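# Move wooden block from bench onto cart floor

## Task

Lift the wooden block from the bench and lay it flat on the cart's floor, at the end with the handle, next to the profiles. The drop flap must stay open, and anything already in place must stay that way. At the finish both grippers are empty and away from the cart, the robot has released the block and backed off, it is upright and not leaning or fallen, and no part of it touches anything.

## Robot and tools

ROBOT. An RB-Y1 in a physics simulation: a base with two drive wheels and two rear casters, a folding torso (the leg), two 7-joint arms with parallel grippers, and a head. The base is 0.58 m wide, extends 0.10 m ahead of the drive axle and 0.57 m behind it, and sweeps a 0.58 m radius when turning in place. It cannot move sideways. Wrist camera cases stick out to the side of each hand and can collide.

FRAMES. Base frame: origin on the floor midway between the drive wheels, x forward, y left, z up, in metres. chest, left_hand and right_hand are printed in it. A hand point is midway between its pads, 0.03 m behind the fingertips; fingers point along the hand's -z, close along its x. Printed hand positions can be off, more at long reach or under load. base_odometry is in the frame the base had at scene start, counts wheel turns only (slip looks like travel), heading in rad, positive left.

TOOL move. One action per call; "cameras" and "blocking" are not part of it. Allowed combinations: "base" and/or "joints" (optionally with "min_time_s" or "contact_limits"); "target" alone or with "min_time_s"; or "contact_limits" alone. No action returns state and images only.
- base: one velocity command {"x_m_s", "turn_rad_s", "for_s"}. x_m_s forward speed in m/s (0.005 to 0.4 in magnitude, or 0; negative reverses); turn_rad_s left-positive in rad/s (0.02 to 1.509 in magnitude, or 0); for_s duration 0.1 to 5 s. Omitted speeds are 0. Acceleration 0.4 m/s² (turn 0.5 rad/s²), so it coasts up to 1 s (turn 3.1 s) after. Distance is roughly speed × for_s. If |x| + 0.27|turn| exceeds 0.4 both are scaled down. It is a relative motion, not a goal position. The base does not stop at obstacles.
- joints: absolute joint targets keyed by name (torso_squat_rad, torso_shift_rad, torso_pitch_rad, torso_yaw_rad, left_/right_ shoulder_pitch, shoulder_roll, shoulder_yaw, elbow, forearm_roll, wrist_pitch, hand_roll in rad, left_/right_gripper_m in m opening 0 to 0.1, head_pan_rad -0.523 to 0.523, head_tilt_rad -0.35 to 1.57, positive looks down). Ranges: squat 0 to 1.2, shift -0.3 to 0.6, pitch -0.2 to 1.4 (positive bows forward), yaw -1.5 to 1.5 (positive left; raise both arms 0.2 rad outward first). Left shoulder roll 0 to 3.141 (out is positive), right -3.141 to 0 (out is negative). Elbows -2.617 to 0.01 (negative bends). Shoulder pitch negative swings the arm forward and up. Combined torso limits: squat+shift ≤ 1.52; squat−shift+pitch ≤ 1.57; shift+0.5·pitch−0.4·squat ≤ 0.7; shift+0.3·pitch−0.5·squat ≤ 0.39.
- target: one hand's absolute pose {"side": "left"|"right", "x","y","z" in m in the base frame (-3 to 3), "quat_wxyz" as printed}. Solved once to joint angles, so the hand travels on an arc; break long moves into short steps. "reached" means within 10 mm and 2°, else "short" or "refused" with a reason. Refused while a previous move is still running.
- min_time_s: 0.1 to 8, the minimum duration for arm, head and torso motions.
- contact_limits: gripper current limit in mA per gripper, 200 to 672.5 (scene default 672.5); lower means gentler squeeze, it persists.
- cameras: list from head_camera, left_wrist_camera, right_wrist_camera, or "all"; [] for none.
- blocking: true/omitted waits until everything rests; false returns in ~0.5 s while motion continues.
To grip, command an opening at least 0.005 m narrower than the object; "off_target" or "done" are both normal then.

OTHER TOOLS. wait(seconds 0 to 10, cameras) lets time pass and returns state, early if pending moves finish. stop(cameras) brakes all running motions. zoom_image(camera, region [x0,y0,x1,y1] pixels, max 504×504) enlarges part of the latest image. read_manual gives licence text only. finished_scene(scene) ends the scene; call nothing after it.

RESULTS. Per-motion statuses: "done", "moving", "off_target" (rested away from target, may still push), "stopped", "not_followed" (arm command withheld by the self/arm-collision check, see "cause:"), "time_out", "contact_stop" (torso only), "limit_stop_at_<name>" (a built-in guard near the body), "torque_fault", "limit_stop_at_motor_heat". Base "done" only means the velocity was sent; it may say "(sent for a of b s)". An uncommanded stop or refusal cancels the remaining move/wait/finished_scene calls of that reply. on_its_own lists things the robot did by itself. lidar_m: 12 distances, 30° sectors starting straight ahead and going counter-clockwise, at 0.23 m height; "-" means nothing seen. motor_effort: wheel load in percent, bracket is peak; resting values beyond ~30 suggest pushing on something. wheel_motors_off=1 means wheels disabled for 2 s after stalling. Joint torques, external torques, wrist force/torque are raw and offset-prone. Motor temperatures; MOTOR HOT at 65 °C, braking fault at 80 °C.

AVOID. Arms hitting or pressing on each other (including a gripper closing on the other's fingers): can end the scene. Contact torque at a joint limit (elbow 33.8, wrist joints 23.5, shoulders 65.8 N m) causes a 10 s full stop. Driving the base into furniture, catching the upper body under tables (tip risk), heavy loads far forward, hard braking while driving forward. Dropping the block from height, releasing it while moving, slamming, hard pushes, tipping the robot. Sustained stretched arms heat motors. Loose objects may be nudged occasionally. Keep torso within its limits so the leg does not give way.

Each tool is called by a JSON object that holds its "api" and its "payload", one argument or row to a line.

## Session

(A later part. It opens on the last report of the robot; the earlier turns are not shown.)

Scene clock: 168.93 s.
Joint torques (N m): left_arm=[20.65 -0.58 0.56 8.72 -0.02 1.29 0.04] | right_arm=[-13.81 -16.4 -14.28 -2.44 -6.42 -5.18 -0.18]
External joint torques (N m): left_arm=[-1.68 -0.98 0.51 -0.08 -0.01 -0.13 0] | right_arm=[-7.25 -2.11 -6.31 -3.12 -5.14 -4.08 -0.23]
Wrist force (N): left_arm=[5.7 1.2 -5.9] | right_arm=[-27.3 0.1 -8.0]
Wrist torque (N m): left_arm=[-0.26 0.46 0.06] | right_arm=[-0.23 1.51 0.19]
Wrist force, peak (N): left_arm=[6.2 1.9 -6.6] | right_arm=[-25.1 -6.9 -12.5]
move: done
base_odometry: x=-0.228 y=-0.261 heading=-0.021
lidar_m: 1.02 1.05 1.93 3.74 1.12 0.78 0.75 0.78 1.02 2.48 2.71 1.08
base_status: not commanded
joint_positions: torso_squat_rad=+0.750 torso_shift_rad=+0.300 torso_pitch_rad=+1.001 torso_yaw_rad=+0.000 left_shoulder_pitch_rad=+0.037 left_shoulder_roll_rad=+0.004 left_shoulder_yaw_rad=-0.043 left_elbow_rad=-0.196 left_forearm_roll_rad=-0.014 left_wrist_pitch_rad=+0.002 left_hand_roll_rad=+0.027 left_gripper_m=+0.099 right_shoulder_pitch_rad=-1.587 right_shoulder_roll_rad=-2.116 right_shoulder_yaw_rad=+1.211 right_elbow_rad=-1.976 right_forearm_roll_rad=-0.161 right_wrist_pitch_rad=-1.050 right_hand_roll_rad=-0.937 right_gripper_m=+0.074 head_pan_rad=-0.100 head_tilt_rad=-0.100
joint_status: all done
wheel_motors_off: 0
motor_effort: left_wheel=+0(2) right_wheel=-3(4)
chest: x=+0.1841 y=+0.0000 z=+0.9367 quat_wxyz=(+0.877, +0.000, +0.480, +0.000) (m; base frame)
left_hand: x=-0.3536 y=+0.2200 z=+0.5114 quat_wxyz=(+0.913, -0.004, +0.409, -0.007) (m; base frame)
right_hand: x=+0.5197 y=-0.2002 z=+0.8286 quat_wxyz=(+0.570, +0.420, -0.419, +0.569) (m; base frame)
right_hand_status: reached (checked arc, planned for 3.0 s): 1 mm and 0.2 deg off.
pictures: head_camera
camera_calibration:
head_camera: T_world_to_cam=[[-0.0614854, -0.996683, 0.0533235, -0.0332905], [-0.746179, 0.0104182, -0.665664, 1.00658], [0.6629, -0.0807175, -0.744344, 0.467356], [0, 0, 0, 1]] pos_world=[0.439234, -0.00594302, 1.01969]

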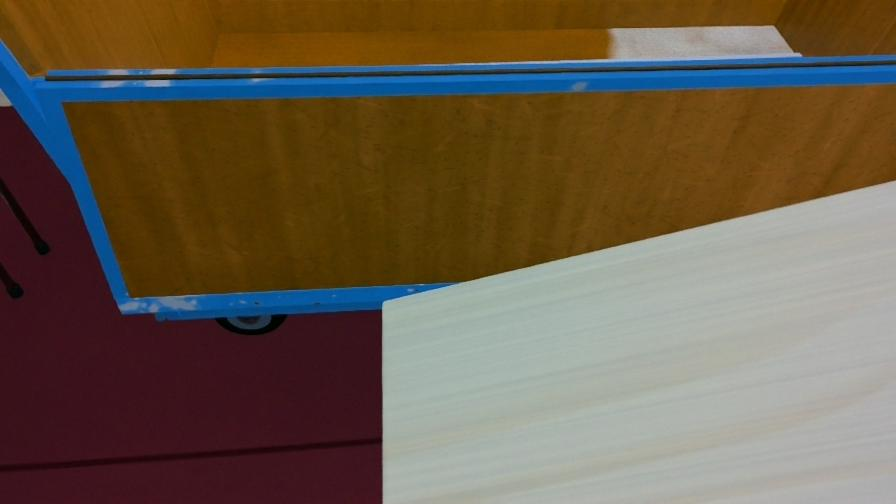

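{"api": "move", "payload": {
  "base": {"turn_rad_s":0.4,"for_s":0.1}
}}

{"api": "move", "payload": {
  "base": {"x_m_s":0.2,"for_s":3.3},
  "joints": {"head_tilt_rad":0.15,"head_pan_rad":0.1},
  "cameras": ["head_camera"]
}}

Scene clock: 173.00 s.
Joint torques (N m): left_arm=[20.48 -0.3 0.97 8.96 -0.1 1.21 0.03] | right_arm=[-13.75 -16.12 -14.23 -2.07 -6.45 -5.27 -0.12]
External joint torques (N m): left_arm=[-1.85 -0.7 0.92 0.16 -0.08 -0.2 -0.01] | right_arm=[-7.2 -1.82 -6.25 -2.75 -5.17 -4.17 -0.17]
Wrist force (N): left_arm=[5.5 1.0 -5.4] | right_arm=[-27.3 0.9 -7.4]
Wrist torque (N m): left_arm=[-0.24 0.45 0.06] | right_arm=[-0.26 1.56 0.19]
Wrist force, peak (N): left_arm=[6.0 1.4 -6.4] | right_arm=[-28.5 1.0 -6.3]
move: done
base_odometry: x=-0.228 y=-0.261 heading=-0.018
lidar_m: 1.02 1.05 1.94 3.66 1.12 0.79 0.74 0.78 1.04 2.50 2.69 1.08
base_status: done (sent for 0.1 of 0.1 s)
joint_positions: torso_squat_rad=+0.750 torso_shift_rad=+0.300 torso_pitch_rad=+1.001 torso_yaw_rad=+0.000 left_shoulder_pitch_rad=+0.037 left_shoulder_roll_rad=+0.004 left_shoulder_yaw_rad=-0.043 left_elbow_rad=-0.196 left_forearm_roll_rad=-0.014 left_wrist_pitch_rad=+0.002 left_hand_roll_rad=+0.027 left_gripper_m=+0.099 right_shoulder_pitch_rad=-1.587 right_shoulder_roll_rad=-2.116 right_shoulder_yaw_rad=+1.211 right_elbow_rad=-1.977 right_forearm_roll_rad=-0.161 right_wrist_pitch_rad=-1.050 right_hand_roll_rad=-0.937 right_gripper_m=+0.074 head_pan_rad=-0.100 head_tilt_rad=-0.100
joint_status: not commanded
wheel_motors_off: 0
motor_effort: left_wheel=-15(23) right_wheel=+16(24)
chest: x=+0.1841 y=+0.0000 z=+0.9367 quat_wxyz=(+0.877, +0.000, +0.480, +0.000) (m; base frame)
left_hand: x=-0.3536 y=+0.2200 z=+0.5114 quat_wxyz=(+0.913, -0.005, +0.409, -0.007) (m; base frame)
right_hand: x=+0.5197 y=-0.2002 z=+0.8286 quat_wxyz=(+0.570, +0.420, -0.419, +0.569) (m; base frame)
pictures: none

Scene clock: 177.10 s.
Joint torques (N m): left_arm=[20.51 -0.34 0.95 8.78 -0.08 1.29 0.03] | right_arm=[-13.66 -15.49 -13.96 -2.17 -6.29 -5.14 -0.12]
External joint torques (N m): left_arm=[-1.82 -0.73 0.9 -0.03 -0.06 -0.12 -0.01] | right_arm=[-7.11 -1.19 -5.98 -2.85 -5.01 -4.03 -0.17]
Wrist force (N): left_arm=[5.9 1.5 -5.6] | right_arm=[-27.3 0.6 -7.7]
Wrist torque (N m): left_arm=[-0.24 0.52 0.09] | right_arm=[-0.16 1.50 0.17]
Wrist force, peak (N): left_arm=[6.3 0.9 -6.5] | right_arm=[-28.8 -0.4 -8.4]
move: done
base_odometry: x=+0.432 y=-0.273 heading=-0.018
lidar_m: 0.36 0.37 0.50 3.81 2.11 1.50 1.39 1.46 1.91 4.64 0.54 0.37
base_status: done (sent for 3.3 of 3.3 s)
joint_positions: torso_squat_rad=+0.750 torso_shift_rad=+0.300 torso_pitch_rad=+1.001 torso_yaw_rad=+0.000 left_shoulder_pitch_rad=+0.037 left_shoulder_roll_rad=+0.004 left_shoulder_yaw_rad=-0.043 left_elbow_rad=-0.196 left_forearm_roll_rad=-0.014 left_wrist_pitch_rad=+0.002 left_hand_roll_rad=+0.027 left_gripper_m=+0.099 right_shoulder_pitch_rad=-1.587 right_shoulder_roll_rad=-2.116 right_shoulder_yaw_rad=+1.211 right_elbow_rad=-1.977 right_forearm_roll_rad=-0.161 right_wrist_pitch_rad=-1.050 right_hand_roll_rad=-0.937 right_gripper_m=+0.074 head_pan_rad=+0.100 head_tilt_rad=+0.150
joint_status: all done
wheel_motors_off: 0
motor_effort: left_wheel=-2(14) right_wheel=+1(47)
chest: x=+0.1841 y=+0.0000 z=+0.9367 quat_wxyz=(+0.877, +0.000, +0.480, +0.000) (m; base frame)
left_hand: x=-0.3536 y=+0.2200 z=+0.5113 quat_wxyz=(+0.913, -0.005, +0.409, -0.007) (m; base frame)
right_hand: x=+0.5197 y=-0.2002 z=+0.8287 quat_wxyz=(+0.570, +0.420, -0.419, +0.569) (m; base frame)
pictures: head_camera
camera_calibration:
head_camera: T_world_to_cam=[[0.0388347, -0.992968, -0.111831, 0.0996966], [-0.88937, 0.0166725, -0.456883, 0.844533], [0.455535, 0.117202, -0.882469, 0.684611], [0, 0, 0, 1]] pos_world=[0.435367, 0.00467734, 1.00115]

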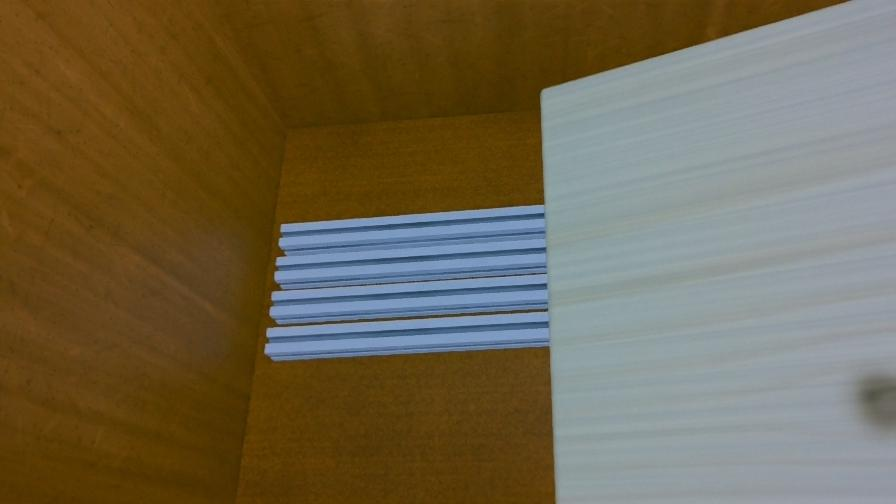

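{"api": "move", "payload": {
  "joints": {"head_tilt_rad":0.5,"head_pan_rad":0.2},
  "cameras": ["head_camera"]
}}

Scene clock: 179.20 s.
Joint torques (N m): left_arm=[20.7 -0.43 0.82 8.84 -0.15 1.31 -0.02] | right_arm=[-13.9 -15.77 -13.44 -1.92 -6.33 -5.45 -0.17]
External joint torques (N m): left_arm=[-1.63 -0.82 0.77 0.03 -0.13 -0.11 -0.06] | right_arm=[-7.35 -1.47 -5.46 -2.6 -5.06 -4.35 -0.22]
Wrist force (N): left_arm=[5.0 0.9 -5.6] | right_arm=[-27.1 0.9 -7.7]
Wrist torque (N m): left_arm=[-0.20 0.43 0.06] | right_arm=[-0.25 1.58 0.16]
Wrist force, peak (N): left_arm=[5.4 1.4 -6.6] | right_arm=[-27.8 0.9 -8.1]
move: done
base_odometry: x=+0.432 y=-0.273 heading=-0.018
lidar_m: 0.35 0.37 0.51 3.80 2.11 1.49 1.40 1.46 1.92 4.64 0.56 0.39
base_status: not commanded
joint_positions: torso_squat_rad=+0.750 torso_shift_rad=+0.300 torso_pitch_rad=+1.001 torso_yaw_rad=+0.000 left_shoulder_pitch_rad=+0.037 left_shoulder_roll_rad=+0.004 left_shoulder_yaw_rad=-0.043 left_elbow_rad=-0.196 left_forearm_roll_rad=-0.014 left_wrist_pitch_rad=+0.002 left_hand_roll_rad=+0.027 left_gripper_m=+0.099 right_shoulder_pitch_rad=-1.587 right_shoulder_roll_rad=-2.116 right_shoulder_yaw_rad=+1.211 right_elbow_rad=-1.977 right_forearm_roll_rad=-0.161 right_wrist_pitch_rad=-1.050 right_hand_roll_rad=-0.937 right_gripper_m=+0.074 head_pan_rad=+0.200 head_tilt_rad=+0.500
joint_status: all done
wheel_motors_off: 0
motor_effort: left_wheel=-2(3) right_wheel=+2(4)
chest: x=+0.1841 y=+0.0000 z=+0.9367 quat_wxyz=(+0.877, +0.000, +0.480, +0.000) (m; base frame)
left_hand: x=-0.3536 y=+0.2200 z=+0.5113 quat_wxyz=(+0.913, -0.005, +0.409, -0.007) (m; base frame)
right_hand: x=+0.5197 y=-0.2002 z=+0.8287 quat_wxyz=(+0.570, +0.420, -0.419, +0.569) (m; base frame)
pictures: head_camera
camera_calibration:
head_camera: T_world_to_cam=[[0.0834337, -0.978586, -0.188172, 0.161758], [-0.989829, -0.0595487, -0.129199, 0.544892], [0.115226, 0.197038, -0.973601, 0.902231], [0, 0, 0, 1]] pos_world=[0.421893, 0.012968, 0.979251]

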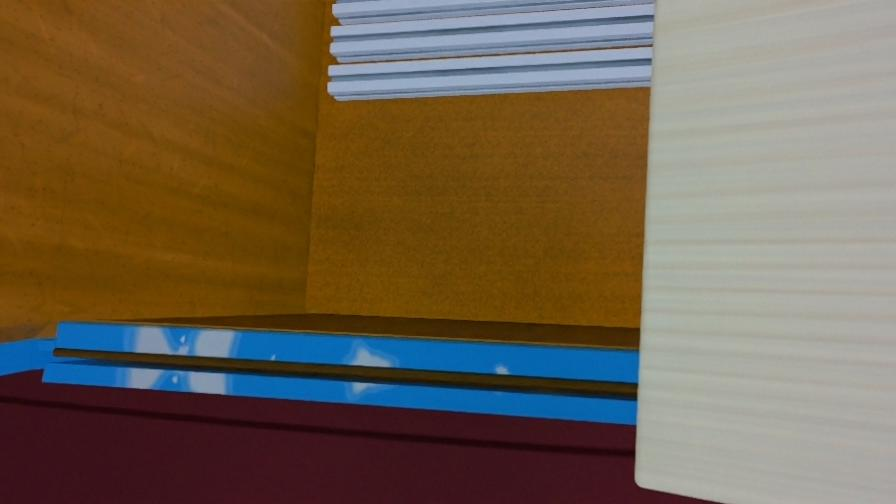

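{"api": "move", "payload": {
  "target": {"side":"right","x":0.574,"y":0.08,"z":0.8,"quat_wxyz":[0.5818,0.4106,-0.4295,0.5562]},
  "min_time_s": 3,
  "cameras": ["head_camera"]
}}

{"api": "move", "payload": {
  "target": {"side":"right","x":0.574,"y":0.08,"z":0.62,"quat_wxyz":[0.5818,0.4106,-0.4295,0.5562]},
  "min_time_s": 3,
  "cameras": ["head_camera"]
}}

Scene clock: 190.47 s.
Joint torques (N m): left_arm=[20.79 -0.16 0.83 8.86 -0.12 1.15 -0.04] | right_arm=[-27.86 -2.66 -18.96 -5.79 -1.87 0.7 -0.55]
External joint torques (N m): left_arm=[-1.54 -0.54 0.78 0.05 -0.1 -0.27 -0.08] | right_arm=[-11.32 2.74 -8.33 -3.75 -1.53 0.52 -0.6]
Wrist force (N): left_arm=[4.8 0.5 -6.0] | right_arm=[-27.5 0.7 -7.4]
Wrist torque (N m): left_arm=[-0.19 0.35 0.04] | right_arm=[-0.18 1.54 0.34]
Wrist force, peak (N): left_arm=[6.5 1.4 -6.2] | right_arm=[-27.7 -0.3 -9.2]
move: done
base_odometry: x=+0.432 y=-0.273 heading=-0.018
lidar_m: 0.36 0.38 0.49 3.80 2.12 1.48 1.40 1.47 1.91 4.64 0.55 0.38
base_status: not commanded
joint_positions: torso_squat_rad=+0.750 torso_shift_rad=+0.300 torso_pitch_rad=+1.001 torso_yaw_rad=+0.000 left_shoulder_pitch_rad=+0.037 left_shoulder_roll_rad=+0.004 left_shoulder_yaw_rad=-0.043 left_elbow_rad=-0.196 left_forearm_roll_rad=-0.014 left_wrist_pitch_rad=+0.002 left_hand_roll_rad=+0.027 left_gripper_m=+0.099 right_shoulder_pitch_rad=-2.181 right_shoulder_roll_rad=-1.278 right_shoulder_yaw_rad=+1.476 right_elbow_rad=-1.992 right_forearm_roll_rad=+0.383 right_wrist_pitch_rad=-0.170 right_hand_roll_rad=-1.671 right_gripper_m=+0.074 head_pan_rad=+0.200 head_tilt_rad=+0.500
joint_status: all done
wheel_motors_off: 0
motor_effort: left_wheel=-2(3) right_wheel=+3(5)
chest: x=+0.1841 y=+0.0001 z=+0.9367 quat_wxyz=(+0.877, +0.000, +0.480, +0.000) (m; base frame)
left_hand: x=-0.3536 y=+0.2200 z=+0.5113 quat_wxyz=(+0.913, -0.005, +0.409, -0.007) (m; base frame)
right_hand: x=+0.5740 y=+0.0791 z=+0.7979 quat_wxyz=(+0.583, +0.410, -0.428, +0.555) (m; base frame)
right_hand_status: reached (checked arc, planned for 3.0 s): 2 mm and 0.2 deg off.
pictures: head_camera
camera_calibration:
head_camera: T_world_to_cam=[[0.0835111, -0.978618, -0.187971, 0.161626], [-0.989822, -0.0596495, -0.129207, 0.544904], [0.115232, 0.196848, -0.973639, 0.902249], [0, 0, 0, 1]] pos_world=[0.421893, 0.0130681, 0.979251]

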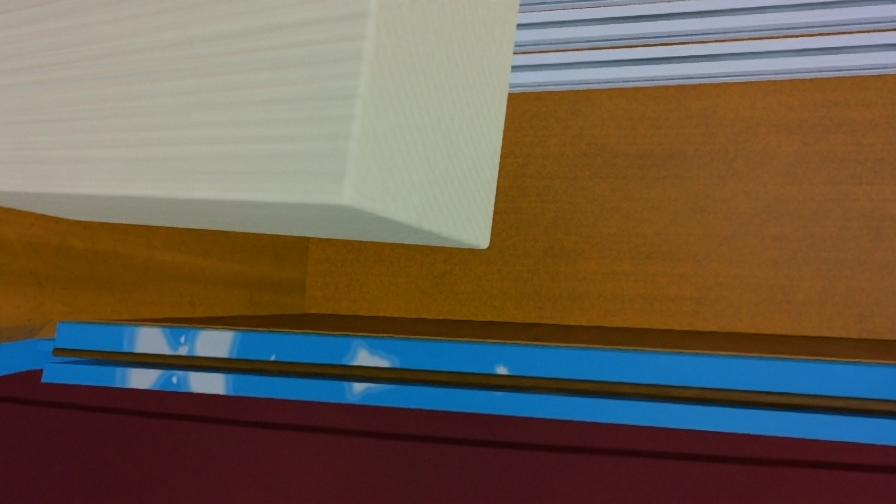

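Scene clock: 193.80 s.
Joint torques (N m): left_arm=[20.69 -0.33 0.67 8.9 -0.09 1.24 0.04] | right_arm=[-24.11 0.5 -18.09 -12.67 -3.3 -3.57 -0.14]
External joint torques (N m): left_arm=[-1.63 -0.71 0.62 0.09 -0.07 -0.18 0] | right_arm=[-8.37 6.16 -9.56 -7.48 -2.67 -2.87 -0.19]
Wrist force (N): left_arm=[6.2 0.9 -6.0] | right_arm=[-27.2 1.0 -7.5]
Wrist torque (N m): left_arm=[-0.24 0.52 0.05] | right_arm=[-0.30 1.53 0.15]
Wrist force, peak (N): left_arm=[5.6 2.0 -6.7] | right_arm=[-28.0 0.3 -9.0]
move: done
base_odometry: x=+0.432 y=-0.273 heading=-0.018
lidar_m: 0.35 0.37 0.50 3.79 2.11 1.47 1.41 1.46 1.93 4.62 0.55 0.39
base_status: not commanded
joint_positions: torso_squat_rad=+0.750 torso_shift_rad=+0.300 torso_pitch_rad=+1.001 torso_yaw_rad=+0.000 left_shoulder_pitch_rad=+0.037 left_shoulder_roll_rad=+0.004 left_shoulder_yaw_rad=-0.043 left_elbow_rad=-0.196 left_forearm_roll_rad=-0.014 left_wrist_pitch_rad=+0.002 left_hand_roll_rad=+0.027 left_gripper_m=+0.099 right_shoulder_pitch_rad=-1.633 right_shoulder_roll_rad=-0.936 right_shoulder_yaw_rad=+1.214 right_elbow_rad=-1.480 right_forearm_roll_rad=+0.392 right_wrist_pitch_rad=-0.403 right_hand_roll_rad=-1.184 right_gripper_m=+0.074 head_pan_rad=+0.200 head_tilt_rad=+0.500
joint_status: all done
wheel_motors_off: 0
motor_effort: left_wheel=-2(3) right_wheel=+3(4)
chest: x=+0.1841 y=+0.0001 z=+0.9367 quat_wxyz=(+0.877, +0.000, +0.480, +0.000) (m; base frame)
left_hand: x=-0.3536 y=+0.2200 z=+0.5113 quat_wxyz=(+0.913, -0.005, +0.409, -0.007) (m; base frame)
right_hand: x=+0.5737 y=+0.0783 z=+0.6177 quat_wxyz=(+0.584, +0.408, -0.427, +0.556) (m; base frame)
right_hand_status: reached (checked arc, planned for 3.0 s): 3 mm and 0.4 deg off.
pictures: head_camera
camera_calibration:
head_camera: T_world_to_cam=[[0.0835111, -0.978618, -0.187971, 0.161626], [-0.989822, -0.0596495, -0.129207, 0.544904], [0.115232, 0.196848, -0.973639, 0.902249], [0, 0, 0, 1]] pos_world=[0.421893, 0.0130681, 0.979251]

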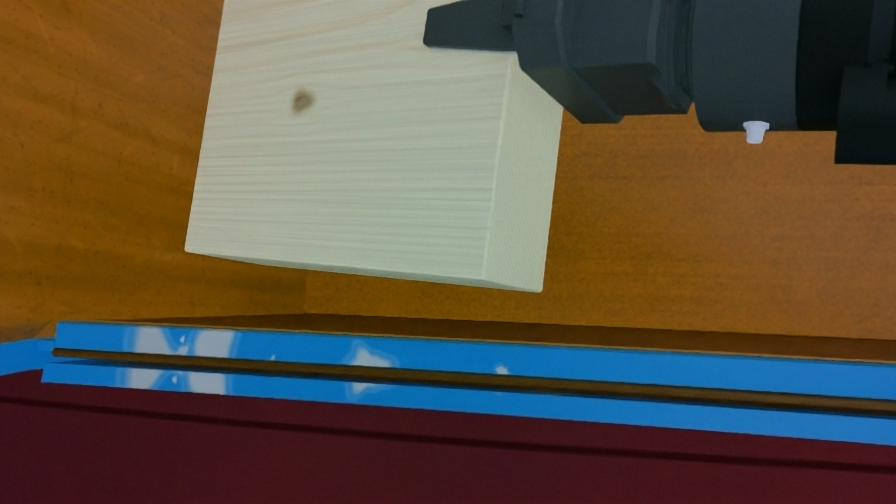

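{"api": "move", "payload": {
  "target": {"side":"right","x":0.574,"y":0.08,"z":0.45,"quat_wxyz":[0.5818,0.4106,-0.4295,0.5562]},
  "min_time_s": 3
}}

{"api": "move", "payload": {
  "joints": {"head_tilt_rad":0.3},
  "cameras": ["head_camera"]
}}

Scene clock: 198.30 s.
Joint torques (N m): left_arm=[20.77 -0.12 0.64 8.87 -0.06 1.26 0.08] | right_arm=[-23.64 3.57 -8.06 -9.49 -4.52 -6.25 -0.25]
External joint torques (N m): left_arm=[-1.56 -0.5 0.59 0.06 -0.04 -0.15 0.04] | right_arm=[-7.92 4.59 -5.79 -6.34 -3.67 -4.92 -0.3]
Wrist force (N): left_arm=[5.8 1.0 -5.8] | right_arm=[-25.7 1.7 -11.5]
Wrist torque (N m): left_arm=[-0.22 0.45 0.05] | right_arm=[-0.32 1.48 0.15]
Wrist force, peak (N): left_arm=[6.2 0.9 -6.4] | right_arm=[-27.0 0.9 -11.3]
move: short
base_odometry: x=+0.432 y=-0.273 heading=-0.018
lidar_m: 0.36 0.37 0.50 3.79 2.13 1.48 1.41 1.46 1.92 4.63 0.55 0.38
base_status: not commanded
joint_positions: torso_squat_rad=+0.750 torso_shift_rad=+0.300 torso_pitch_rad=+1.001 torso_yaw_rad=+0.000 left_shoulder_pitch_rad=+0.037 left_shoulder_roll_rad=+0.004 left_shoulder_yaw_rad=-0.043 left_elbow_rad=-0.196 left_forearm_roll_rad=-0.014 left_wrist_pitch_rad=+0.002 left_hand_roll_rad=+0.027 left_gripper_m=+0.099 right_shoulder_pitch_rad=-1.588 right_shoulder_roll_rad=-0.314 right_shoulder_yaw_rad=+1.104 right_elbow_rad=-0.265 right_forearm_roll_rad=+0.292 right_wrist_pitch_rad=-0.864 right_hand_roll_rad=-0.688 right_gripper_m=+0.074 head_pan_rad=+0.200 head_tilt_rad=+0.500
joint_status: all done
wheel_motors_off: 0
motor_effort: left_wheel=-2(3) right_wheel=+2(4)
chest: x=+0.1841 y=+0.0001 z=+0.9367 quat_wxyz=(+0.877, +0.000, +0.480, +0.000) (m; base frame)
left_hand: x=-0.3536 y=+0.2200 z=+0.5113 quat_wxyz=(+0.913, -0.005, +0.409, -0.007) (m; base frame)
right_hand: x=+0.5730 y=+0.0781 z=+0.4489 quat_wxyz=(+0.621, +0.355, -0.418, +0.560) (m; base frame)
right_hand_status: short (checked arc, as near as the solve gets, planned for 3.0 s): 2 mm and 7.9 deg off. The place is met; only the turn is off.
pictures: none

Scene clock: 199.03 s.
Joint torques (N m): left_arm=[20.71 -0.32 0.77 8.91 -0.14 1.24 0.02] | right_arm=[-23.48 3.64 -8.01 -9.7 -4.52 -6.14 -0.24]
External joint torques (N m): left_arm=[-1.61 -0.71 0.72 0.11 -0.12 -0.17 -0.02] | right_arm=[-7.76 4.67 -5.7 -6.55 -3.67 -4.8 -0.29]
Wrist force (N): left_arm=[5.6 1.2 -6.0] | right_arm=[-26.6 1.7 -10.4]
Wrist torque (N m): left_arm=[-0.27 0.45 0.02] | right_arm=[-0.26 1.42 0.13]
Wrist force, peak (N): left_arm=[6.2 1.2 -5.8] | right_arm=[-26.6 1.6 -11.0]
move: done
base_odometry: x=+0.432 y=-0.273 heading=-0.018
lidar_m: 0.36 0.38 0.50 3.79 2.11 1.50 1.39 1.46 1.93 4.63 0.55 0.38
base_status: not commanded
joint_positions: torso_squat_rad=+0.750 torso_shift_rad=+0.300 torso_pitch_rad=+1.001 torso_yaw_rad=+0.000 left_shoulder_pitch_rad=+0.037 left_shoulder_roll_rad=+0.004 left_shoulder_yaw_rad=-0.043 left_elbow_rad=-0.196 left_forearm_roll_rad=-0.014 left_wrist_pitch_rad=+0.002 left_hand_roll_rad=+0.027 left_gripper_m=+0.099 right_shoulder_pitch_rad=-1.588 right_shoulder_roll_rad=-0.314 right_shoulder_yaw_rad=+1.104 right_elbow_rad=-0.265 right_forearm_roll_rad=+0.292 right_wrist_pitch_rad=-0.864 right_hand_roll_rad=-0.688 right_gripper_m=+0.074 head_pan_rad=+0.200 head_tilt_rad=+0.300
joint_status: all done
wheel_motors_off: 0
motor_effort: left_wheel=-2(3) right_wheel=+3(4)
chest: x=+0.1841 y=+0.0001 z=+0.9367 quat_wxyz=(+0.877, +0.000, +0.480, +0.000) (m; base frame)
left_hand: x=-0.3536 y=+0.2200 z=+0.5113 quat_wxyz=(+0.913, -0.005, +0.409, -0.007) (m; base frame)
right_hand: x=+0.5730 y=+0.0781 z=+0.4489 quat_wxyz=(+0.621, +0.355, -0.418, +0.560) (m; base frame)
pictures: head_camera
camera_calibration:
head_camera: T_world_to_cam=[[0.0880903, -0.977408, -0.192129, 0.164178], [-0.946982, -0.0223456, -0.32051, 0.725588], [0.308976, 0.210176, -0.927556, 0.784279], [0, 0, 0, 1]] pos_world=[0.430333, 0.0118459, 0.991564]

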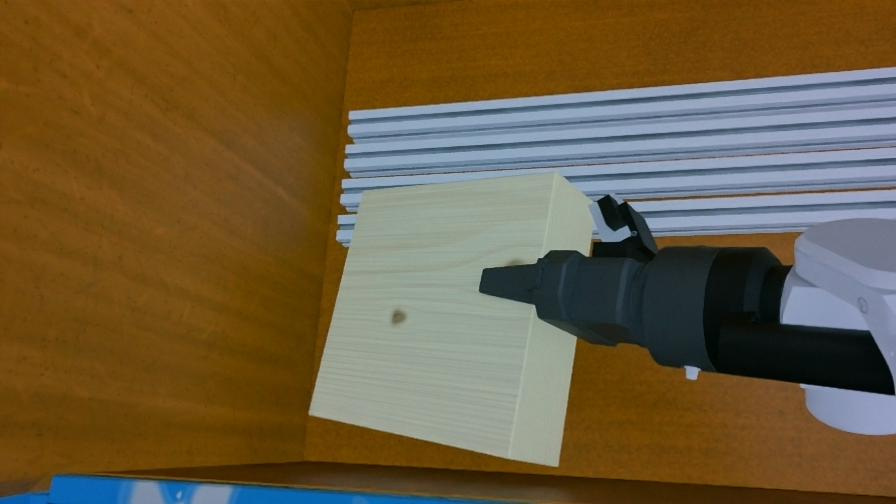

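{"api": "move", "payload": {
  "target": {"side":"right","x":0.57,"y":0.08,"z":0.6,"quat_wxyz":[0.5818,0.4106,-0.4295,0.5562]},
  "min_time_s": 2
}}

{"api": "move", "payload": {
  "joints": {"torso_squat_rad":0.97,"torso_shift_rad":0.47}
}}

{"api": "move", "payload": {
  "target": {"side":"right","x":0.578,"y":0.08,"z":0.4,"quat_wxyz":[0.5818,0.4106,-0.4295,0.5562]},
  "min_time_s": 3,
  "cameras": ["head_camera"]
}}

Scene clock: 204.10 s.
Joint torques (N m): left_arm=[20.58 -0.21 0.55 8.84 -0.15 1.3 0.12] | right_arm=[-24.98 -0.82 -14.49 -13.89 -3.8 -3.96 -0.42]
External joint torques (N m): left_arm=[-1.75 -0.59 0.5 0.04 -0.13 -0.12 0.08] | right_arm=[-9.52 4.54 -6.45 -8.51 -3.14 -3.16 -0.47]
Wrist force (N): left_arm=[5.2 0.7 -5.3] | right_arm=[-26.0 1.3 -8.2]
Wrist torque (N m): left_arm=[-0.22 0.38 0.06] | right_arm=[-0.33 1.51 0.32]
Wrist force, peak (N): left_arm=[5.4 0.4 -7.2] | right_arm=[-29.2 2.6 -7.2]
move: done
base_odometry: x=+0.432 y=-0.273 heading=-0.018
lidar_m: 0.36 0.37 0.51 3.78 2.12 1.49 1.41 1.45 1.92 4.62 0.54 0.39
base_status: not commanded
joint_positions: torso_squat_rad=+0.750 torso_shift_rad=+0.300 torso_pitch_rad=+1.001 torso_yaw_rad=+0.000 left_shoulder_pitch_rad=+0.037 left_shoulder_roll_rad=+0.004 left_shoulder_yaw_rad=-0.043 left_elbow_rad=-0.196 left_forearm_roll_rad=-0.014 left_wrist_pitch_rad=+0.002 left_hand_roll_rad=+0.027 left_gripper_m=+0.099 right_shoulder_pitch_rad=-1.588 right_shoulder_roll_rad=-0.886 right_shoulder_yaw_rad=+1.189 right_elbow_rad=-1.401 right_forearm_roll_rad=+0.382 right_wrist_pitch_rad=-0.448 right_hand_roll_rad=-1.116 right_gripper_m=+0.074 head_pan_rad=+0.200 head_tilt_rad=+0.300
joint_status: all done
wheel_motors_off: 0
motor_effort: left_wheel=-2(3) right_wheel=+3(4)
chest: x=+0.1841 y=+0.0001 z=+0.9367 quat_wxyz=(+0.877, +0.000, +0.480, +0.000) (m; base frame)
left_hand: x=-0.3536 y=+0.2200 z=+0.5113 quat_wxyz=(+0.913, -0.005, +0.409, -0.008) (m; base frame)
right_hand: x=+0.5698 y=+0.0782 z=+0.5978 quat_wxyz=(+0.582, +0.410, -0.429, +0.555) (m; base frame)
right_hand_status: reached (checked arc, planned for 2.0 s): 3 mm and 0.1 deg off.
pictures: none

Scene clock: 206.07 s.
Joint torques (N m): left_arm=[20.59 -0.35 0.74 8.77 -0.09 1.25 0.03] | right_arm=[-24.59 -0.6 -14.85 -14.04 -3.73 -3.93 -0.41]
External joint torques (N m): left_arm=[-1.74 -0.74 0.69 -0.04 -0.07 -0.17 -0.01] | right_arm=[-9.13 4.76 -6.81 -8.68 -3.07 -3.11 -0.45]
Wrist force (N): left_arm=[5.6 1.4 -6.1] | right_arm=[-27.5 1.5 -8.0]
Wrist torque (N m): left_arm=[-0.27 0.42 0.05] | right_arm=[-0.32 1.59 0.37]
Wrist force, peak (N): left_arm=[6.5 1.5 -5.8] | right_arm=[-28.2 1.1 -7.9]
move: done
base_odometry: x=+0.432 y=-0.273 heading=-0.018
lidar_m: 0.36 0.37 0.51 3.79 2.10 1.50 1.40 1.47 1.91 4.63 0.55 0.38
base_status: not commanded
joint_positions: torso_squat_rad=+0.970 torso_shift_rad=+0.470 torso_pitch_rad=+1.001 torso_yaw_rad=+0.000 left_shoulder_pitch_rad=+0.037 left_shoulder_roll_rad=+0.004 left_shoulder_yaw_rad=-0.043 left_elbow_rad=-0.196 left_forearm_roll_rad=-0.014 left_wrist_pitch_rad=+0.002 left_hand_roll_rad=+0.027 left_gripper_m=+0.099 right_shoulder_pitch_rad=-1.588 right_shoulder_roll_rad=-0.886 right_shoulder_yaw_rad=+1.189 right_elbow_rad=-1.401 right_forearm_roll_rad=+0.382 right_wrist_pitch_rad=-0.448 right_hand_roll_rad=-1.116 right_gripper_m=+0.074 head_pan_rad=+0.200 head_tilt_rad=+0.300
joint_status: all done
wheel_motors_off: 0
motor_effort: left_wheel=-3(4) right_wheel=+3(5)
chest: x=+0.2120 y=+0.0001 z=+0.8002 quat_wxyz=(+0.877, +0.000, +0.480, +0.000) (m; base frame)
left_hand: x=-0.3258 y=+0.2200 z=+0.3748 quat_wxyz=(+0.913, -0.005, +0.409, -0.008) (m; base frame)
right_hand: x=+0.5976 y=+0.0782 z=+0.4612 quat_wxyz=(+0.582, +0.410, -0.429, +0.555) (m; base frame)
pictures: none

Scene clock: 209.40 s.
Joint torques (N m): left_arm=[20.43 -0.31 0.78 8.89 -0.05 1.24 0.02] | right_arm=[2.68 0.17 -1.2 4.04 2.54 5.04 0.09]
External joint torques (N m): left_arm=[-1.86 -0.69 0.73 0.1 -0.03 -0.17 -0.02] | right_arm=[17.24 4.24 5.25 9.61 3.27 6.14 0.04]
Wrist force (N): left_arm=[5.9 0.7 -6.3] | right_arm=[11.5 2.1 18.1]
Wrist torque (N m): left_arm=[-0.25 0.47 0.00] | right_arm=[0.13 -5.72 -0.04]
Wrist force, peak (N): left_arm=[6.2 1.4 -6.2] | right_arm=[-28.3 1.6 -8.2]
move: done
base_odometry: x=+0.432 y=-0.273 heading=-0.018
lidar_m: 0.27 0.26 0.34 3.79 2.11 1.49 1.40 1.47 1.93 4.64 0.50 0.29
base_status: not commanded
joint_positions: torso_squat_rad=+0.970 torso_shift_rad=+0.469 torso_pitch_rad=+0.998 torso_yaw_rad=+0.000 left_shoulder_pitch_rad=+0.037 left_shoulder_roll_rad=+0.004 left_shoulder_yaw_rad=-0.043 left_elbow_rad=-0.196 left_forearm_roll_rad=-0.014 left_wrist_pitch_rad=+0.002 left_hand_roll_rad=+0.027 left_gripper_m=+0.099 right_shoulder_pitch_rad=-1.491 right_shoulder_roll_rad=-0.731 right_shoulder_yaw_rad=+1.141 right_elbow_rad=-1.154 right_forearm_roll_rad=+0.360 right_wrist_pitch_rad=-0.567 right_hand_roll_rad=-0.930 right_gripper_m=+0.075 head_pan_rad=+0.200 head_tilt_rad=+0.300
joint_status: all done
wheel_motors_off: 0
motor_effort: left_wheel=-6(7) right_wheel=-7(43)
chest: x=+0.2111 y=+0.0001 z=+0.8010 quat_wxyz=(+0.878, +0.000, +0.479, +0.000) (m; base frame)
left_hand: x=-0.3255 y=+0.2199 z=+0.3741 quat_wxyz=(+0.913, -0.005, +0.408, -0.008) (m; base frame)
right_hand: x=+0.5798 y=+0.0811 z=+0.4047 quat_wxyz=(+0.579, +0.410, -0.432, +0.557) (m; base frame)
right_hand_status: reached (checked arc, planned for 3.0 s): 5 mm and 0.5 deg off.
pictures: head_camera
camera_calibration:
head_camera: T_world_to_cam=[[0.0886114, -0.977447, -0.191689, 0.135334], [-0.946179, -0.0224592, -0.322865, 0.709409], [0.311278, 0.209981, -0.92683, 0.648955], [0, 0, 0, 1]] pos_world=[0.45723, 0.011946, 0.856456]

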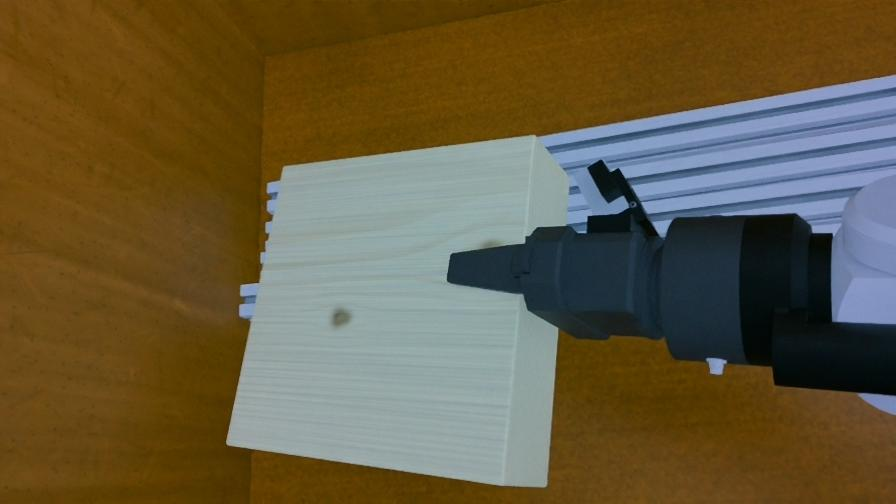

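{"api": "move", "payload": {
  "target": {"side":"right","x":0.58,"y":0.08,"z":0.5,"quat_wxyz":[0.5818,0.4106,-0.4295,0.5562]},
  "min_time_s": 2,
  "cameras": ["head_camera"]
}}

Scene clock: 214.57 s.
Joint torques (N m): left_arm=[20.82 -0.61 0.43 8.82 -0.09 1.29 -0.01] | right_arm=[-24.77 -2.61 -14.81 -14.67 -2.75 -3.33 -0.44]
External joint torques (N m): left_arm=[-1.51 -1 0.38 0.02 -0.07 -0.13 -0.05] | right_arm=[-9.98 3.14 -6.21 -9.14 -2.25 -2.66 -0.48]
Wrist force (N): left_arm=[5.6 0.6 -5.9] | right_arm=[-27.2 1.0 -8.0]
Wrist torque (N m): left_arm=[-0.16 0.43 0.08] | right_arm=[-0.26 1.62 0.39]
Wrist force, peak (N): left_arm=[6.7 0.6 -6.2] | right_arm=[-31.6 1.2 -7.2]
move: done
base_odometry: x=+0.432 y=-0.273 heading=-0.018
lidar_m: 0.26 0.28 0.34 3.80 2.11 1.49 1.41 1.45 1.92 4.63 0.48 0.30
base_status: not commanded
joint_positions: torso_squat_rad=+0.970 torso_shift_rad=+0.470 torso_pitch_rad=+1.001 torso_yaw_rad=+0.000 left_shoulder_pitch_rad=+0.037 left_shoulder_roll_rad=+0.004 left_shoulder_yaw_rad=-0.043 left_elbow_rad=-0.196 left_forearm_roll_rad=-0.014 left_wrist_pitch_rad=+0.002 left_hand_roll_rad=+0.027 left_gripper_m=+0.099 right_shoulder_pitch_rad=-1.608 right_shoulder_roll_rad=-0.992 right_shoulder_yaw_rad=+1.218 right_elbow_rad=-1.626 right_forearm_roll_rad=+0.408 right_wrist_pitch_rad=-0.321 right_hand_roll_rad=-1.206 right_gripper_m=+0.074 head_pan_rad=+0.200 head_tilt_rad=+0.300
joint_status: all done
wheel_motors_off: 0
motor_effort: left_wheel=-1(7) right_wheel=+1(11)
chest: x=+0.2119 y=+0.0001 z=+0.8002 quat_wxyz=(+0.877, +0.000, +0.480, +0.000) (m; base frame)
left_hand: x=-0.3258 y=+0.2200 z=+0.3748 quat_wxyz=(+0.913, -0.005, +0.409, -0.007) (m; base frame)
right_hand: x=+0.5800 y=+0.0781 z=+0.4962 quat_wxyz=(+0.582, +0.412, -0.430, +0.554) (m; base frame)
right_hand_status: reached (checked arc, planned for 2.0 s): 4 mm and 0.3 deg off.
pictures: head_camera
camera_calibration:
head_camera: T_world_to_cam=[[0.0881113, -0.977405, -0.192134, 0.135517], [-0.946941, -0.0223371, -0.32063, 0.708281], [0.309094, 0.21019, -0.927513, 0.64908], [0, 0, 0, 1]] pos_world=[0.458133, 0.0118459, 0.855164]

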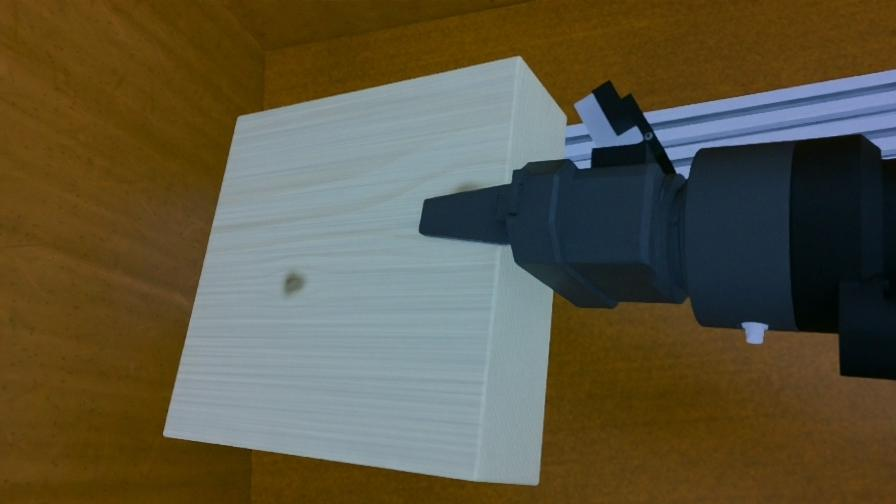

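{"api": "move", "payload": {
  "target": {"side":"right","x":0.52,"y":-0.15,"z":0.66,"quat_wxyz":[0.5818,0.4106,-0.4295,0.5562]},
  "min_time_s": 3,
  "cameras": ["head_camera"]
}}

{"api": "move", "payload": {
  "joints": {"head_tilt_rad":0.6},
  "cameras": ["head_camera"]
}}

Scene clock: 219.43 s.
Joint torques (N m): left_arm=[20.47 -0.18 0.84 8.77 -0.15 1.22 0.05] | right_arm=[-11 -14.41 -13.17 -5.32 -4.32 -6.52 -0.23]
External joint torques (N m): left_arm=[-1.85 -0.57 0.79 -0.04 -0.13 -0.19 0.01] | right_arm=[-4.44 -0.33 -6.16 -4.35 -3.54 -5.12 -0.28]
Wrist force (N): left_arm=[5.9 1.2 -6.0] | right_arm=[-26.7 0.5 -7.4]
Wrist torque (N m): left_arm=[-0.23 0.48 0.08] | right_arm=[-0.23 1.61 0.18]
Wrist force, peak (N): left_arm=[5.8 2.0 -6.5] | right_arm=[-28.3 1.4 -7.9]
move: done
base_odometry: x=+0.432 y=-0.273 heading=-0.018
lidar_m: 0.27 0.27 0.33 3.79 2.10 1.49 1.41 1.47 1.93 4.65 0.49 0.30
base_status: not commanded
joint_positions: torso_squat_rad=+0.970 torso_shift_rad=+0.470 torso_pitch_rad=+1.001 torso_yaw_rad=+0.000 left_shoulder_pitch_rad=+0.037 left_shoulder_roll_rad=+0.004 left_shoulder_yaw_rad=-0.043 left_elbow_rad=-0.196 left_forearm_roll_rad=-0.014 left_wrist_pitch_rad=+0.002 left_hand_roll_rad=+0.027 left_gripper_m=+0.099 right_shoulder_pitch_rad=-1.303 right_shoulder_roll_rad=-2.083 right_shoulder_yaw_rad=+1.045 right_elbow_rad=-2.190 right_forearm_roll_rad=-0.299 right_wrist_pitch_rad=-0.784 right_hand_roll_rad=-0.715 right_gripper_m=+0.074 head_pan_rad=+0.200 head_tilt_rad=+0.300
joint_status: all done
wheel_motors_off: 0
motor_effort: left_wheel=-1(2) right_wheel=+1(3)
chest: x=+0.2119 y=+0.0001 z=+0.8002 quat_wxyz=(+0.877, +0.000, +0.480, +0.000) (m; base frame)
left_hand: x=-0.3258 y=+0.2200 z=+0.3748 quat_wxyz=(+0.913, -0.005, +0.409, -0.007) (m; base frame)
right_hand: x=+0.5206 y=-0.1507 z=+0.6590 quat_wxyz=(+0.583, +0.410, -0.427, +0.556) (m; base frame)
right_hand_status: reached (checked arc, planned for 3.0 s): 1 mm and 0.3 deg off.
pictures: head_camera
camera_calibration:
head_camera: T_world_to_cam=[[0.0881113, -0.977405, -0.192134, 0.135517], [-0.946941, -0.0223371, -0.32063, 0.708281], [0.309094, 0.21019, -0.927513, 0.64908], [0, 0, 0, 1]] pos_world=[0.458133, 0.0118459, 0.855164]

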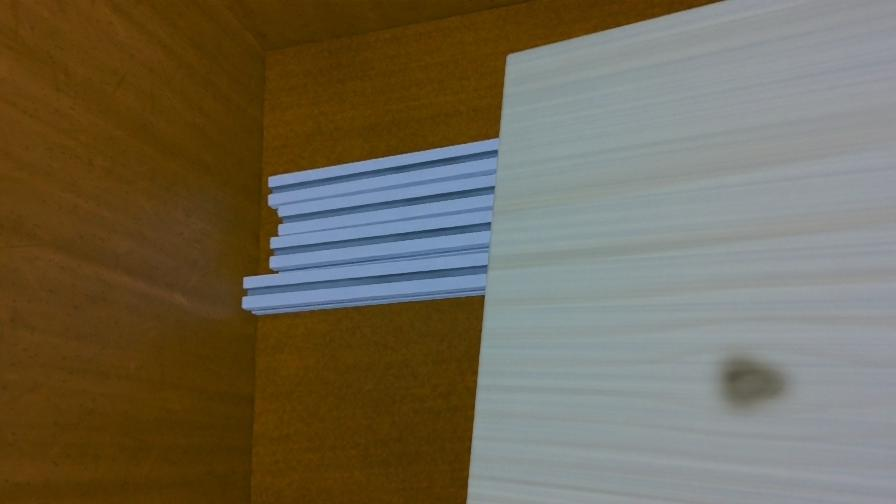

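Scene clock: 220.27 s.
Joint torques (N m): left_arm=[20.67 -0.36 0.89 9.02 -0.04 1.23 -0.03] | right_arm=[-10.91 -14.52 -13.16 -5.39 -4.53 -6.48 -0.28]
External joint torques (N m): left_arm=[-1.66 -0.75 0.84 0.22 -0.02 -0.19 -0.07] | right_arm=[-4.34 -0.45 -6.14 -4.41 -3.75 -5.08 -0.33]
Wrist force (N): left_arm=[5.7 1.0 -5.8] | right_arm=[-26.8 1.1 -8.1]
Wrist torque (N m): left_arm=[-0.28 0.44 0.02] | right_arm=[-0.28 1.65 0.20]
Wrist force, peak (N): left_arm=[6.1 1.5 -6.4] | right_arm=[-27.2 1.1 -8.3]
move: done
base_odometry: x=+0.432 y=-0.273 heading=-0.018
lidar_m: 0.27 0.28 0.35 3.78 2.12 1.49 1.40 1.46 1.92 4.65 0.49 0.30
base_status: not commanded
joint_positions: torso_squat_rad=+0.970 torso_shift_rad=+0.470 torso_pitch_rad=+1.001 torso_yaw_rad=+0.000 left_shoulder_pitch_rad=+0.037 left_shoulder_roll_rad=+0.004 left_shoulder_yaw_rad=-0.043 left_elbow_rad=-0.196 left_forearm_roll_rad=-0.014 left_wrist_pitch_rad=+0.002 left_hand_roll_rad=+0.027 left_gripper_m=+0.099 right_shoulder_pitch_rad=-1.303 right_shoulder_roll_rad=-2.083 right_shoulder_yaw_rad=+1.045 right_elbow_rad=-2.190 right_forearm_roll_rad=-0.299 right_wrist_pitch_rad=-0.784 right_hand_roll_rad=-0.715 right_gripper_m=+0.074 head_pan_rad=+0.200 head_tilt_rad=+0.600
joint_status: all done
wheel_motors_off: 0
motor_effort: left_wheel=-2(3) right_wheel=+2(3)
chest: x=+0.2119 y=+0.0001 z=+0.8002 quat_wxyz=(+0.877, +0.000, +0.480, +0.000) (m; base frame)
left_hand: x=-0.3258 y=+0.2200 z=+0.3748 quat_wxyz=(+0.913, -0.005, +0.409, -0.007) (m; base frame)
right_hand: x=+0.5206 y=-0.1507 z=+0.6590 quat_wxyz=(+0.583, +0.410, -0.427, +0.556) (m; base frame)
pictures: head_camera
camera_calibration:
head_camera: T_world_to_cam=[[0.0815535, -0.979233, -0.18561, 0.132286], [-0.996538, -0.0770936, -0.0311326, 0.470182], [0.0161767, 0.187507, -0.98213, 0.812493], [0, 0, 0, 1]] pos_world=[0.444622, 0.0134396, 0.837165]

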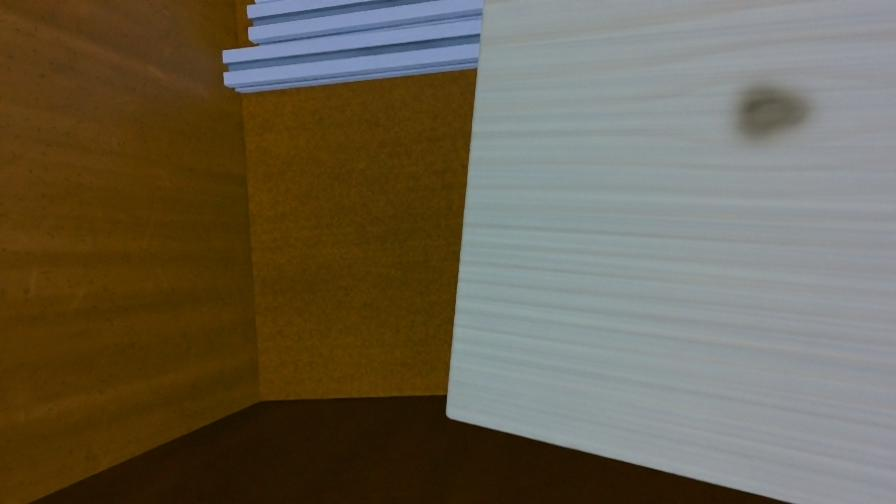

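{"api": "move", "payload": {
  "target": {"side":"right","x":0.50,"y":-0.12,"z":0.77,"quat_wxyz":[0.5263,0.4493,-0.3885,0.6087]},
  "min_time_s": 2.5
}}

{"api": "move", "payload": {
  "base": {"x_m_s":-0.1,"for_s":0.8}
}}

{"api": "move", "payload": {
  "target": {"side":"right","x":0.57,"y":0.085,"z":0.68,"quat_wxyz":[0.5263,0.4493,-0.3885,0.6087]},
  "min_time_s": 3
}}

{"api": "move", "payload": {
  "joints": {"head_tilt_rad":0.4},
  "cameras": ["head_camera"]
}}

Scene clock: 229.97 s.
Joint torques (N m): left_arm=[20.62 -0.34 0.72 8.82 -0.04 1.29 0.08] | right_arm=[-13.43 -11.91 -13.09 0.21 -6.36 -4.04 -0.64]
External joint torques (N m): left_arm=[-1.71 -0.73 0.67 0.01 -0.02 -0.13 0.04] | right_arm=[-7.07 0.14 -5.66 -1.32 -5.05 -3.21 -0.69]
Wrist force (N): left_arm=[5.6 0.7 -5.8] | right_arm=[-26.7 1.4 -7.6]
Wrist torque (N m): left_arm=[-0.21 0.43 0.07] | right_arm=[-0.30 1.66 0.39]
Wrist force, peak (N): left_arm=[6.3 1.6 -6.3] | right_arm=[-27.9 0.6 -8.1]
move: done
base_odometry: x=+0.432 y=-0.273 heading=-0.018
lidar_m: 0.27 0.28 0.35 3.78 2.12 1.49 1.40 1.46 1.94 4.64 0.47 0.31
base_status: not commanded
joint_positions: torso_squat_rad=+0.970 torso_shift_rad=+0.470 torso_pitch_rad=+1.001 torso_yaw_rad=+0.000 left_shoulder_pitch_rad=+0.037 left_shoulder_roll_rad=+0.004 left_shoulder_yaw_rad=-0.043 left_elbow_rad=-0.196 left_forearm_roll_rad=-0.014 left_wrist_pitch_rad=+0.002 left_hand_roll_rad=+0.027 left_gripper_m=+0.099 right_shoulder_pitch_rad=-1.448 right_shoulder_roll_rad=-2.256 right_shoulder_yaw_rad=+0.793 right_elbow_rad=-2.283 right_forearm_roll_rad=-0.226 right_wrist_pitch_rad=-0.931 right_hand_roll_rad=-1.108 right_gripper_m=+0.074 head_pan_rad=+0.200 head_tilt_rad=+0.600
joint_status: all done
wheel_motors_off: 0
motor_effort: left_wheel=-2(3) right_wheel=+1(3)
chest: x=+0.2119 y=+0.0001 z=+0.8002 quat_wxyz=(+0.877, +0.000, +0.480, +0.000) (m; base frame)
left_hand: x=-0.3258 y=+0.2200 z=+0.3748 quat_wxyz=(+0.913, -0.005, +0.409, -0.007) (m; base frame)
right_hand: x=+0.5000 y=-0.1201 z=+0.7690 quat_wxyz=(+0.527, +0.449, -0.388, +0.608) (m; base frame)
right_hand_status: reached (checked arc, planned for 2.5 s): 1 mm and 0.1 deg off.
pictures: none

Scene clock: 231.43 s.
Joint torques (N m): left_arm=[20.4 -0.33 0.62 8.93 -0.07 1.28 -0.01] | right_arm=[-13.05 -11.77 -12.08 0.83 -6.71 -4.09 -0.66]
External joint torques (N m): left_arm=[-1.93 -0.72 0.57 0.12 -0.05 -0.14 -0.05] | right_arm=[-6.7 0.27 -4.65 -0.7 -5.4 -3.26 -0.71]
Wrist force (N): left_arm=[5.2 0.9 -5.9] | right_arm=[-27.9 0.5 -7.9]
Wrist torque (N m): left_arm=[-0.20 0.37 0.05] | right_arm=[-0.27 1.63 0.37]
Wrist force, peak (N): left_arm=[5.8 1.3 -6.7] | right_arm=[-29.2 -0.9 -8.0]
move: done
base_odometry: x=+0.352 y=-0.271 heading=-0.018
lidar_m: 0.35 0.35 0.44 4.05 2.00 1.40 1.33 1.38 1.83 4.39 0.61 0.40
base_status: done (sent for 0.8 of 0.8 s)
joint_positions: torso_squat_rad=+0.970 torso_shift_rad=+0.470 torso_pitch_rad=+1.001 torso_yaw_rad=+0.000 left_shoulder_pitch_rad=+0.037 left_shoulder_roll_rad=+0.004 left_shoulder_yaw_rad=-0.043 left_elbow_rad=-0.196 left_forearm_roll_rad=-0.014 left_wrist_pitch_rad=+0.002 left_hand_roll_rad=+0.027 left_gripper_m=+0.099 right_shoulder_pitch_rad=-1.448 right_shoulder_roll_rad=-2.256 right_shoulder_yaw_rad=+0.793 right_elbow_rad=-2.283 right_forearm_roll_rad=-0.226 right_wrist_pitch_rad=-0.931 right_hand_roll_rad=-1.108 right_gripper_m=+0.074 head_pan_rad=+0.200 head_tilt_rad=+0.600
joint_status: not commanded
wheel_motors_off: 0
motor_effort: left_wheel=+2(23) right_wheel=+1(21)
chest: x=+0.2118 y=+0.0001 z=+0.8003 quat_wxyz=(+0.877, +0.000, +0.480, +0.000) (m; base frame)
left_hand: x=-0.3258 y=+0.2200 z=+0.3748 quat_wxyz=(+0.913, -0.005, +0.409, -0.007) (m; base frame)
right_hand: x=+0.4999 y=-0.1201 z=+0.7690 quat_wxyz=(+0.527, +0.449, -0.388, +0.608) (m; base frame)
pictures: none

Scene clock: 234.77 s.
Joint torques (N m): left_arm=[20.34 -0.33 0.79 8.77 -0.02 1.26 -0.01] | right_arm=[-25.98 -1.65 -18.16 -6.38 -4.15 3.32 -0.61]
External joint torques (N m): left_arm=[-1.99 -0.71 0.74 -0.03 0 -0.15 -0.05] | right_arm=[-9.64 4.29 -7.6 -3.73 -3.32 2.59 -0.66]
Wrist force (N): left_arm=[5.6 0.7 -5.0] | right_arm=[-27.0 0.7 -7.1]
Wrist torque (N m): left_arm=[-0.22 0.42 0.07] | right_arm=[-0.27 1.64 0.38]
Wrist force, peak (N): left_arm=[6.3 1.0 -6.5] | right_arm=[-27.9 1.6 -8.1]
move: done
base_odometry: x=+0.352 y=-0.271 heading=-0.018
lidar_m: 0.34 0.35 0.45 4.05 1.99 1.41 1.33 1.37 1.81 4.38 0.63 0.40
base_status: not commanded
joint_positions: torso_squat_rad=+0.970 torso_shift_rad=+0.470 torso_pitch_rad=+1.001 torso_yaw_rad=+0.000 left_shoulder_pitch_rad=+0.037 left_shoulder_roll_rad=+0.004 left_shoulder_yaw_rad=-0.043 left_elbow_rad=-0.196 left_forearm_roll_rad=-0.014 left_wrist_pitch_rad=+0.002 left_hand_roll_rad=+0.027 left_gripper_m=+0.099 right_shoulder_pitch_rad=-2.001 right_shoulder_roll_rad=-1.226 right_shoulder_yaw_rad=+1.177 right_elbow_rad=-1.962 right_forearm_roll_rad=+0.773 right_wrist_pitch_rad=-0.461 right_hand_roll_rad=-1.988 right_gripper_m=+0.074 head_pan_rad=+0.200 head_tilt_rad=+0.600
joint_status: all done
wheel_motors_off: 0
motor_effort: left_wheel=+0(2) right_wheel=+0(3)
chest: x=+0.2118 y=+0.0001 z=+0.8003 quat_wxyz=(+0.877, +0.000, +0.480, +0.000) (m; base frame)
left_hand: x=-0.3258 y=+0.2200 z=+0.3748 quat_wxyz=(+0.913, -0.005, +0.409, -0.007) (m; base frame)
right_hand: x=+0.5701 y=+0.0841 z=+0.6780 quat_wxyz=(+0.528, +0.449, -0.387, +0.608) (m; base frame)
right_hand_status: reached (checked arc, planned for 3.0 s): 2 mm and 0.2 deg off.
pictures: none

Scene clock: 235.50 s.
Joint torques (N m): left_arm=[20.27 -0.56 0.77 8.91 -0.12 1.22 0] | right_arm=[-26.54 -1.53 -18.18 -6.55 -4.15 3.48 -0.6]
External joint torques (N m): left_arm=[-2.06 -0.94 0.72 0.1 -0.1 -0.19 -0.04] | right_arm=[-10.19 4.4 -7.62 -3.91 -3.32 2.74 -0.65]
Wrist force (N): left_arm=[5.4 0.7 -5.6] | right_arm=[-27.0 0.9 -7.6]
Wrist torque (N m): left_arm=[-0.21 0.41 0.06] | right_arm=[-0.25 1.65 0.39]
Wrist force, peak (N): left_arm=[5.9 0.9 -6.6] | right_arm=[-27.7 0.8 -7.8]
move: done
base_odometry: x=+0.352 y=-0.271 heading=-0.018
lidar_m: 0.35 0.35 0.44 4.04 2.00 1.40 1.33 1.38 1.83 4.39 0.62 0.39
base_status: not commanded
joint_positions: torso_squat_rad=+0.970 torso_shift_rad=+0.470 torso_pitch_rad=+1.001 torso_yaw_rad=+0.000 left_shoulder_pitch_rad=+0.037 left_shoulder_roll_rad=+0.004 left_shoulder_yaw_rad=-0.043 left_elbow_rad=-0.196 left_forearm_roll_rad=-0.014 left_wrist_pitch_rad=+0.002 left_hand_roll_rad=+0.027 left_gripper_m=+0.099 right_shoulder_pitch_rad=-2.001 right_shoulder_roll_rad=-1.226 right_shoulder_yaw_rad=+1.177 right_elbow_rad=-1.962 right_forearm_roll_rad=+0.773 right_wrist_pitch_rad=-0.461 right_hand_roll_rad=-1.988 right_gripper_m=+0.074 head_pan_rad=+0.200 head_tilt_rad=+0.400
joint_status: all done
wheel_motors_off: 0
motor_effort: left_wheel=+1(2) right_wheel=+0(2)
chest: x=+0.2118 y=+0.0001 z=+0.8003 quat_wxyz=(+0.877, +0.000, +0.480, +0.000) (m; base frame)
left_hand: x=-0.3258 y=+0.2200 z=+0.3748 quat_wxyz=(+0.913, -0.005, +0.409, -0.007) (m; base frame)
right_hand: x=+0.5701 y=+0.0841 z=+0.6780 quat_wxyz=(+0.528, +0.449, -0.387, +0.608) (m; base frame)
pictures: head_camera
camera_calibration:
head_camera: T_world_to_cam=[[0.0857223, -0.978, -0.190178, 0.13472], [-0.973211, -0.041323, -0.226168, 0.63452], [0.213333, 0.204471, -0.955343, 0.711459], [0, 0, 0, 1]] pos_world=[0.454195, 0.0125036, 0.848816]

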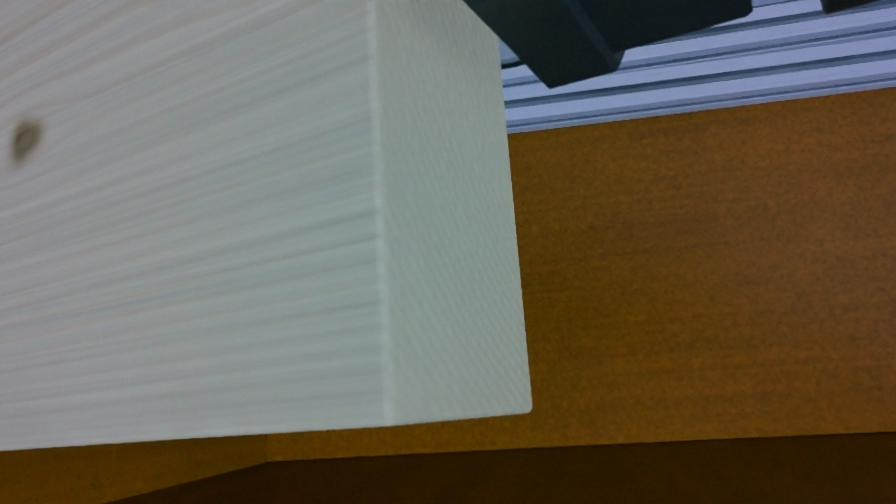

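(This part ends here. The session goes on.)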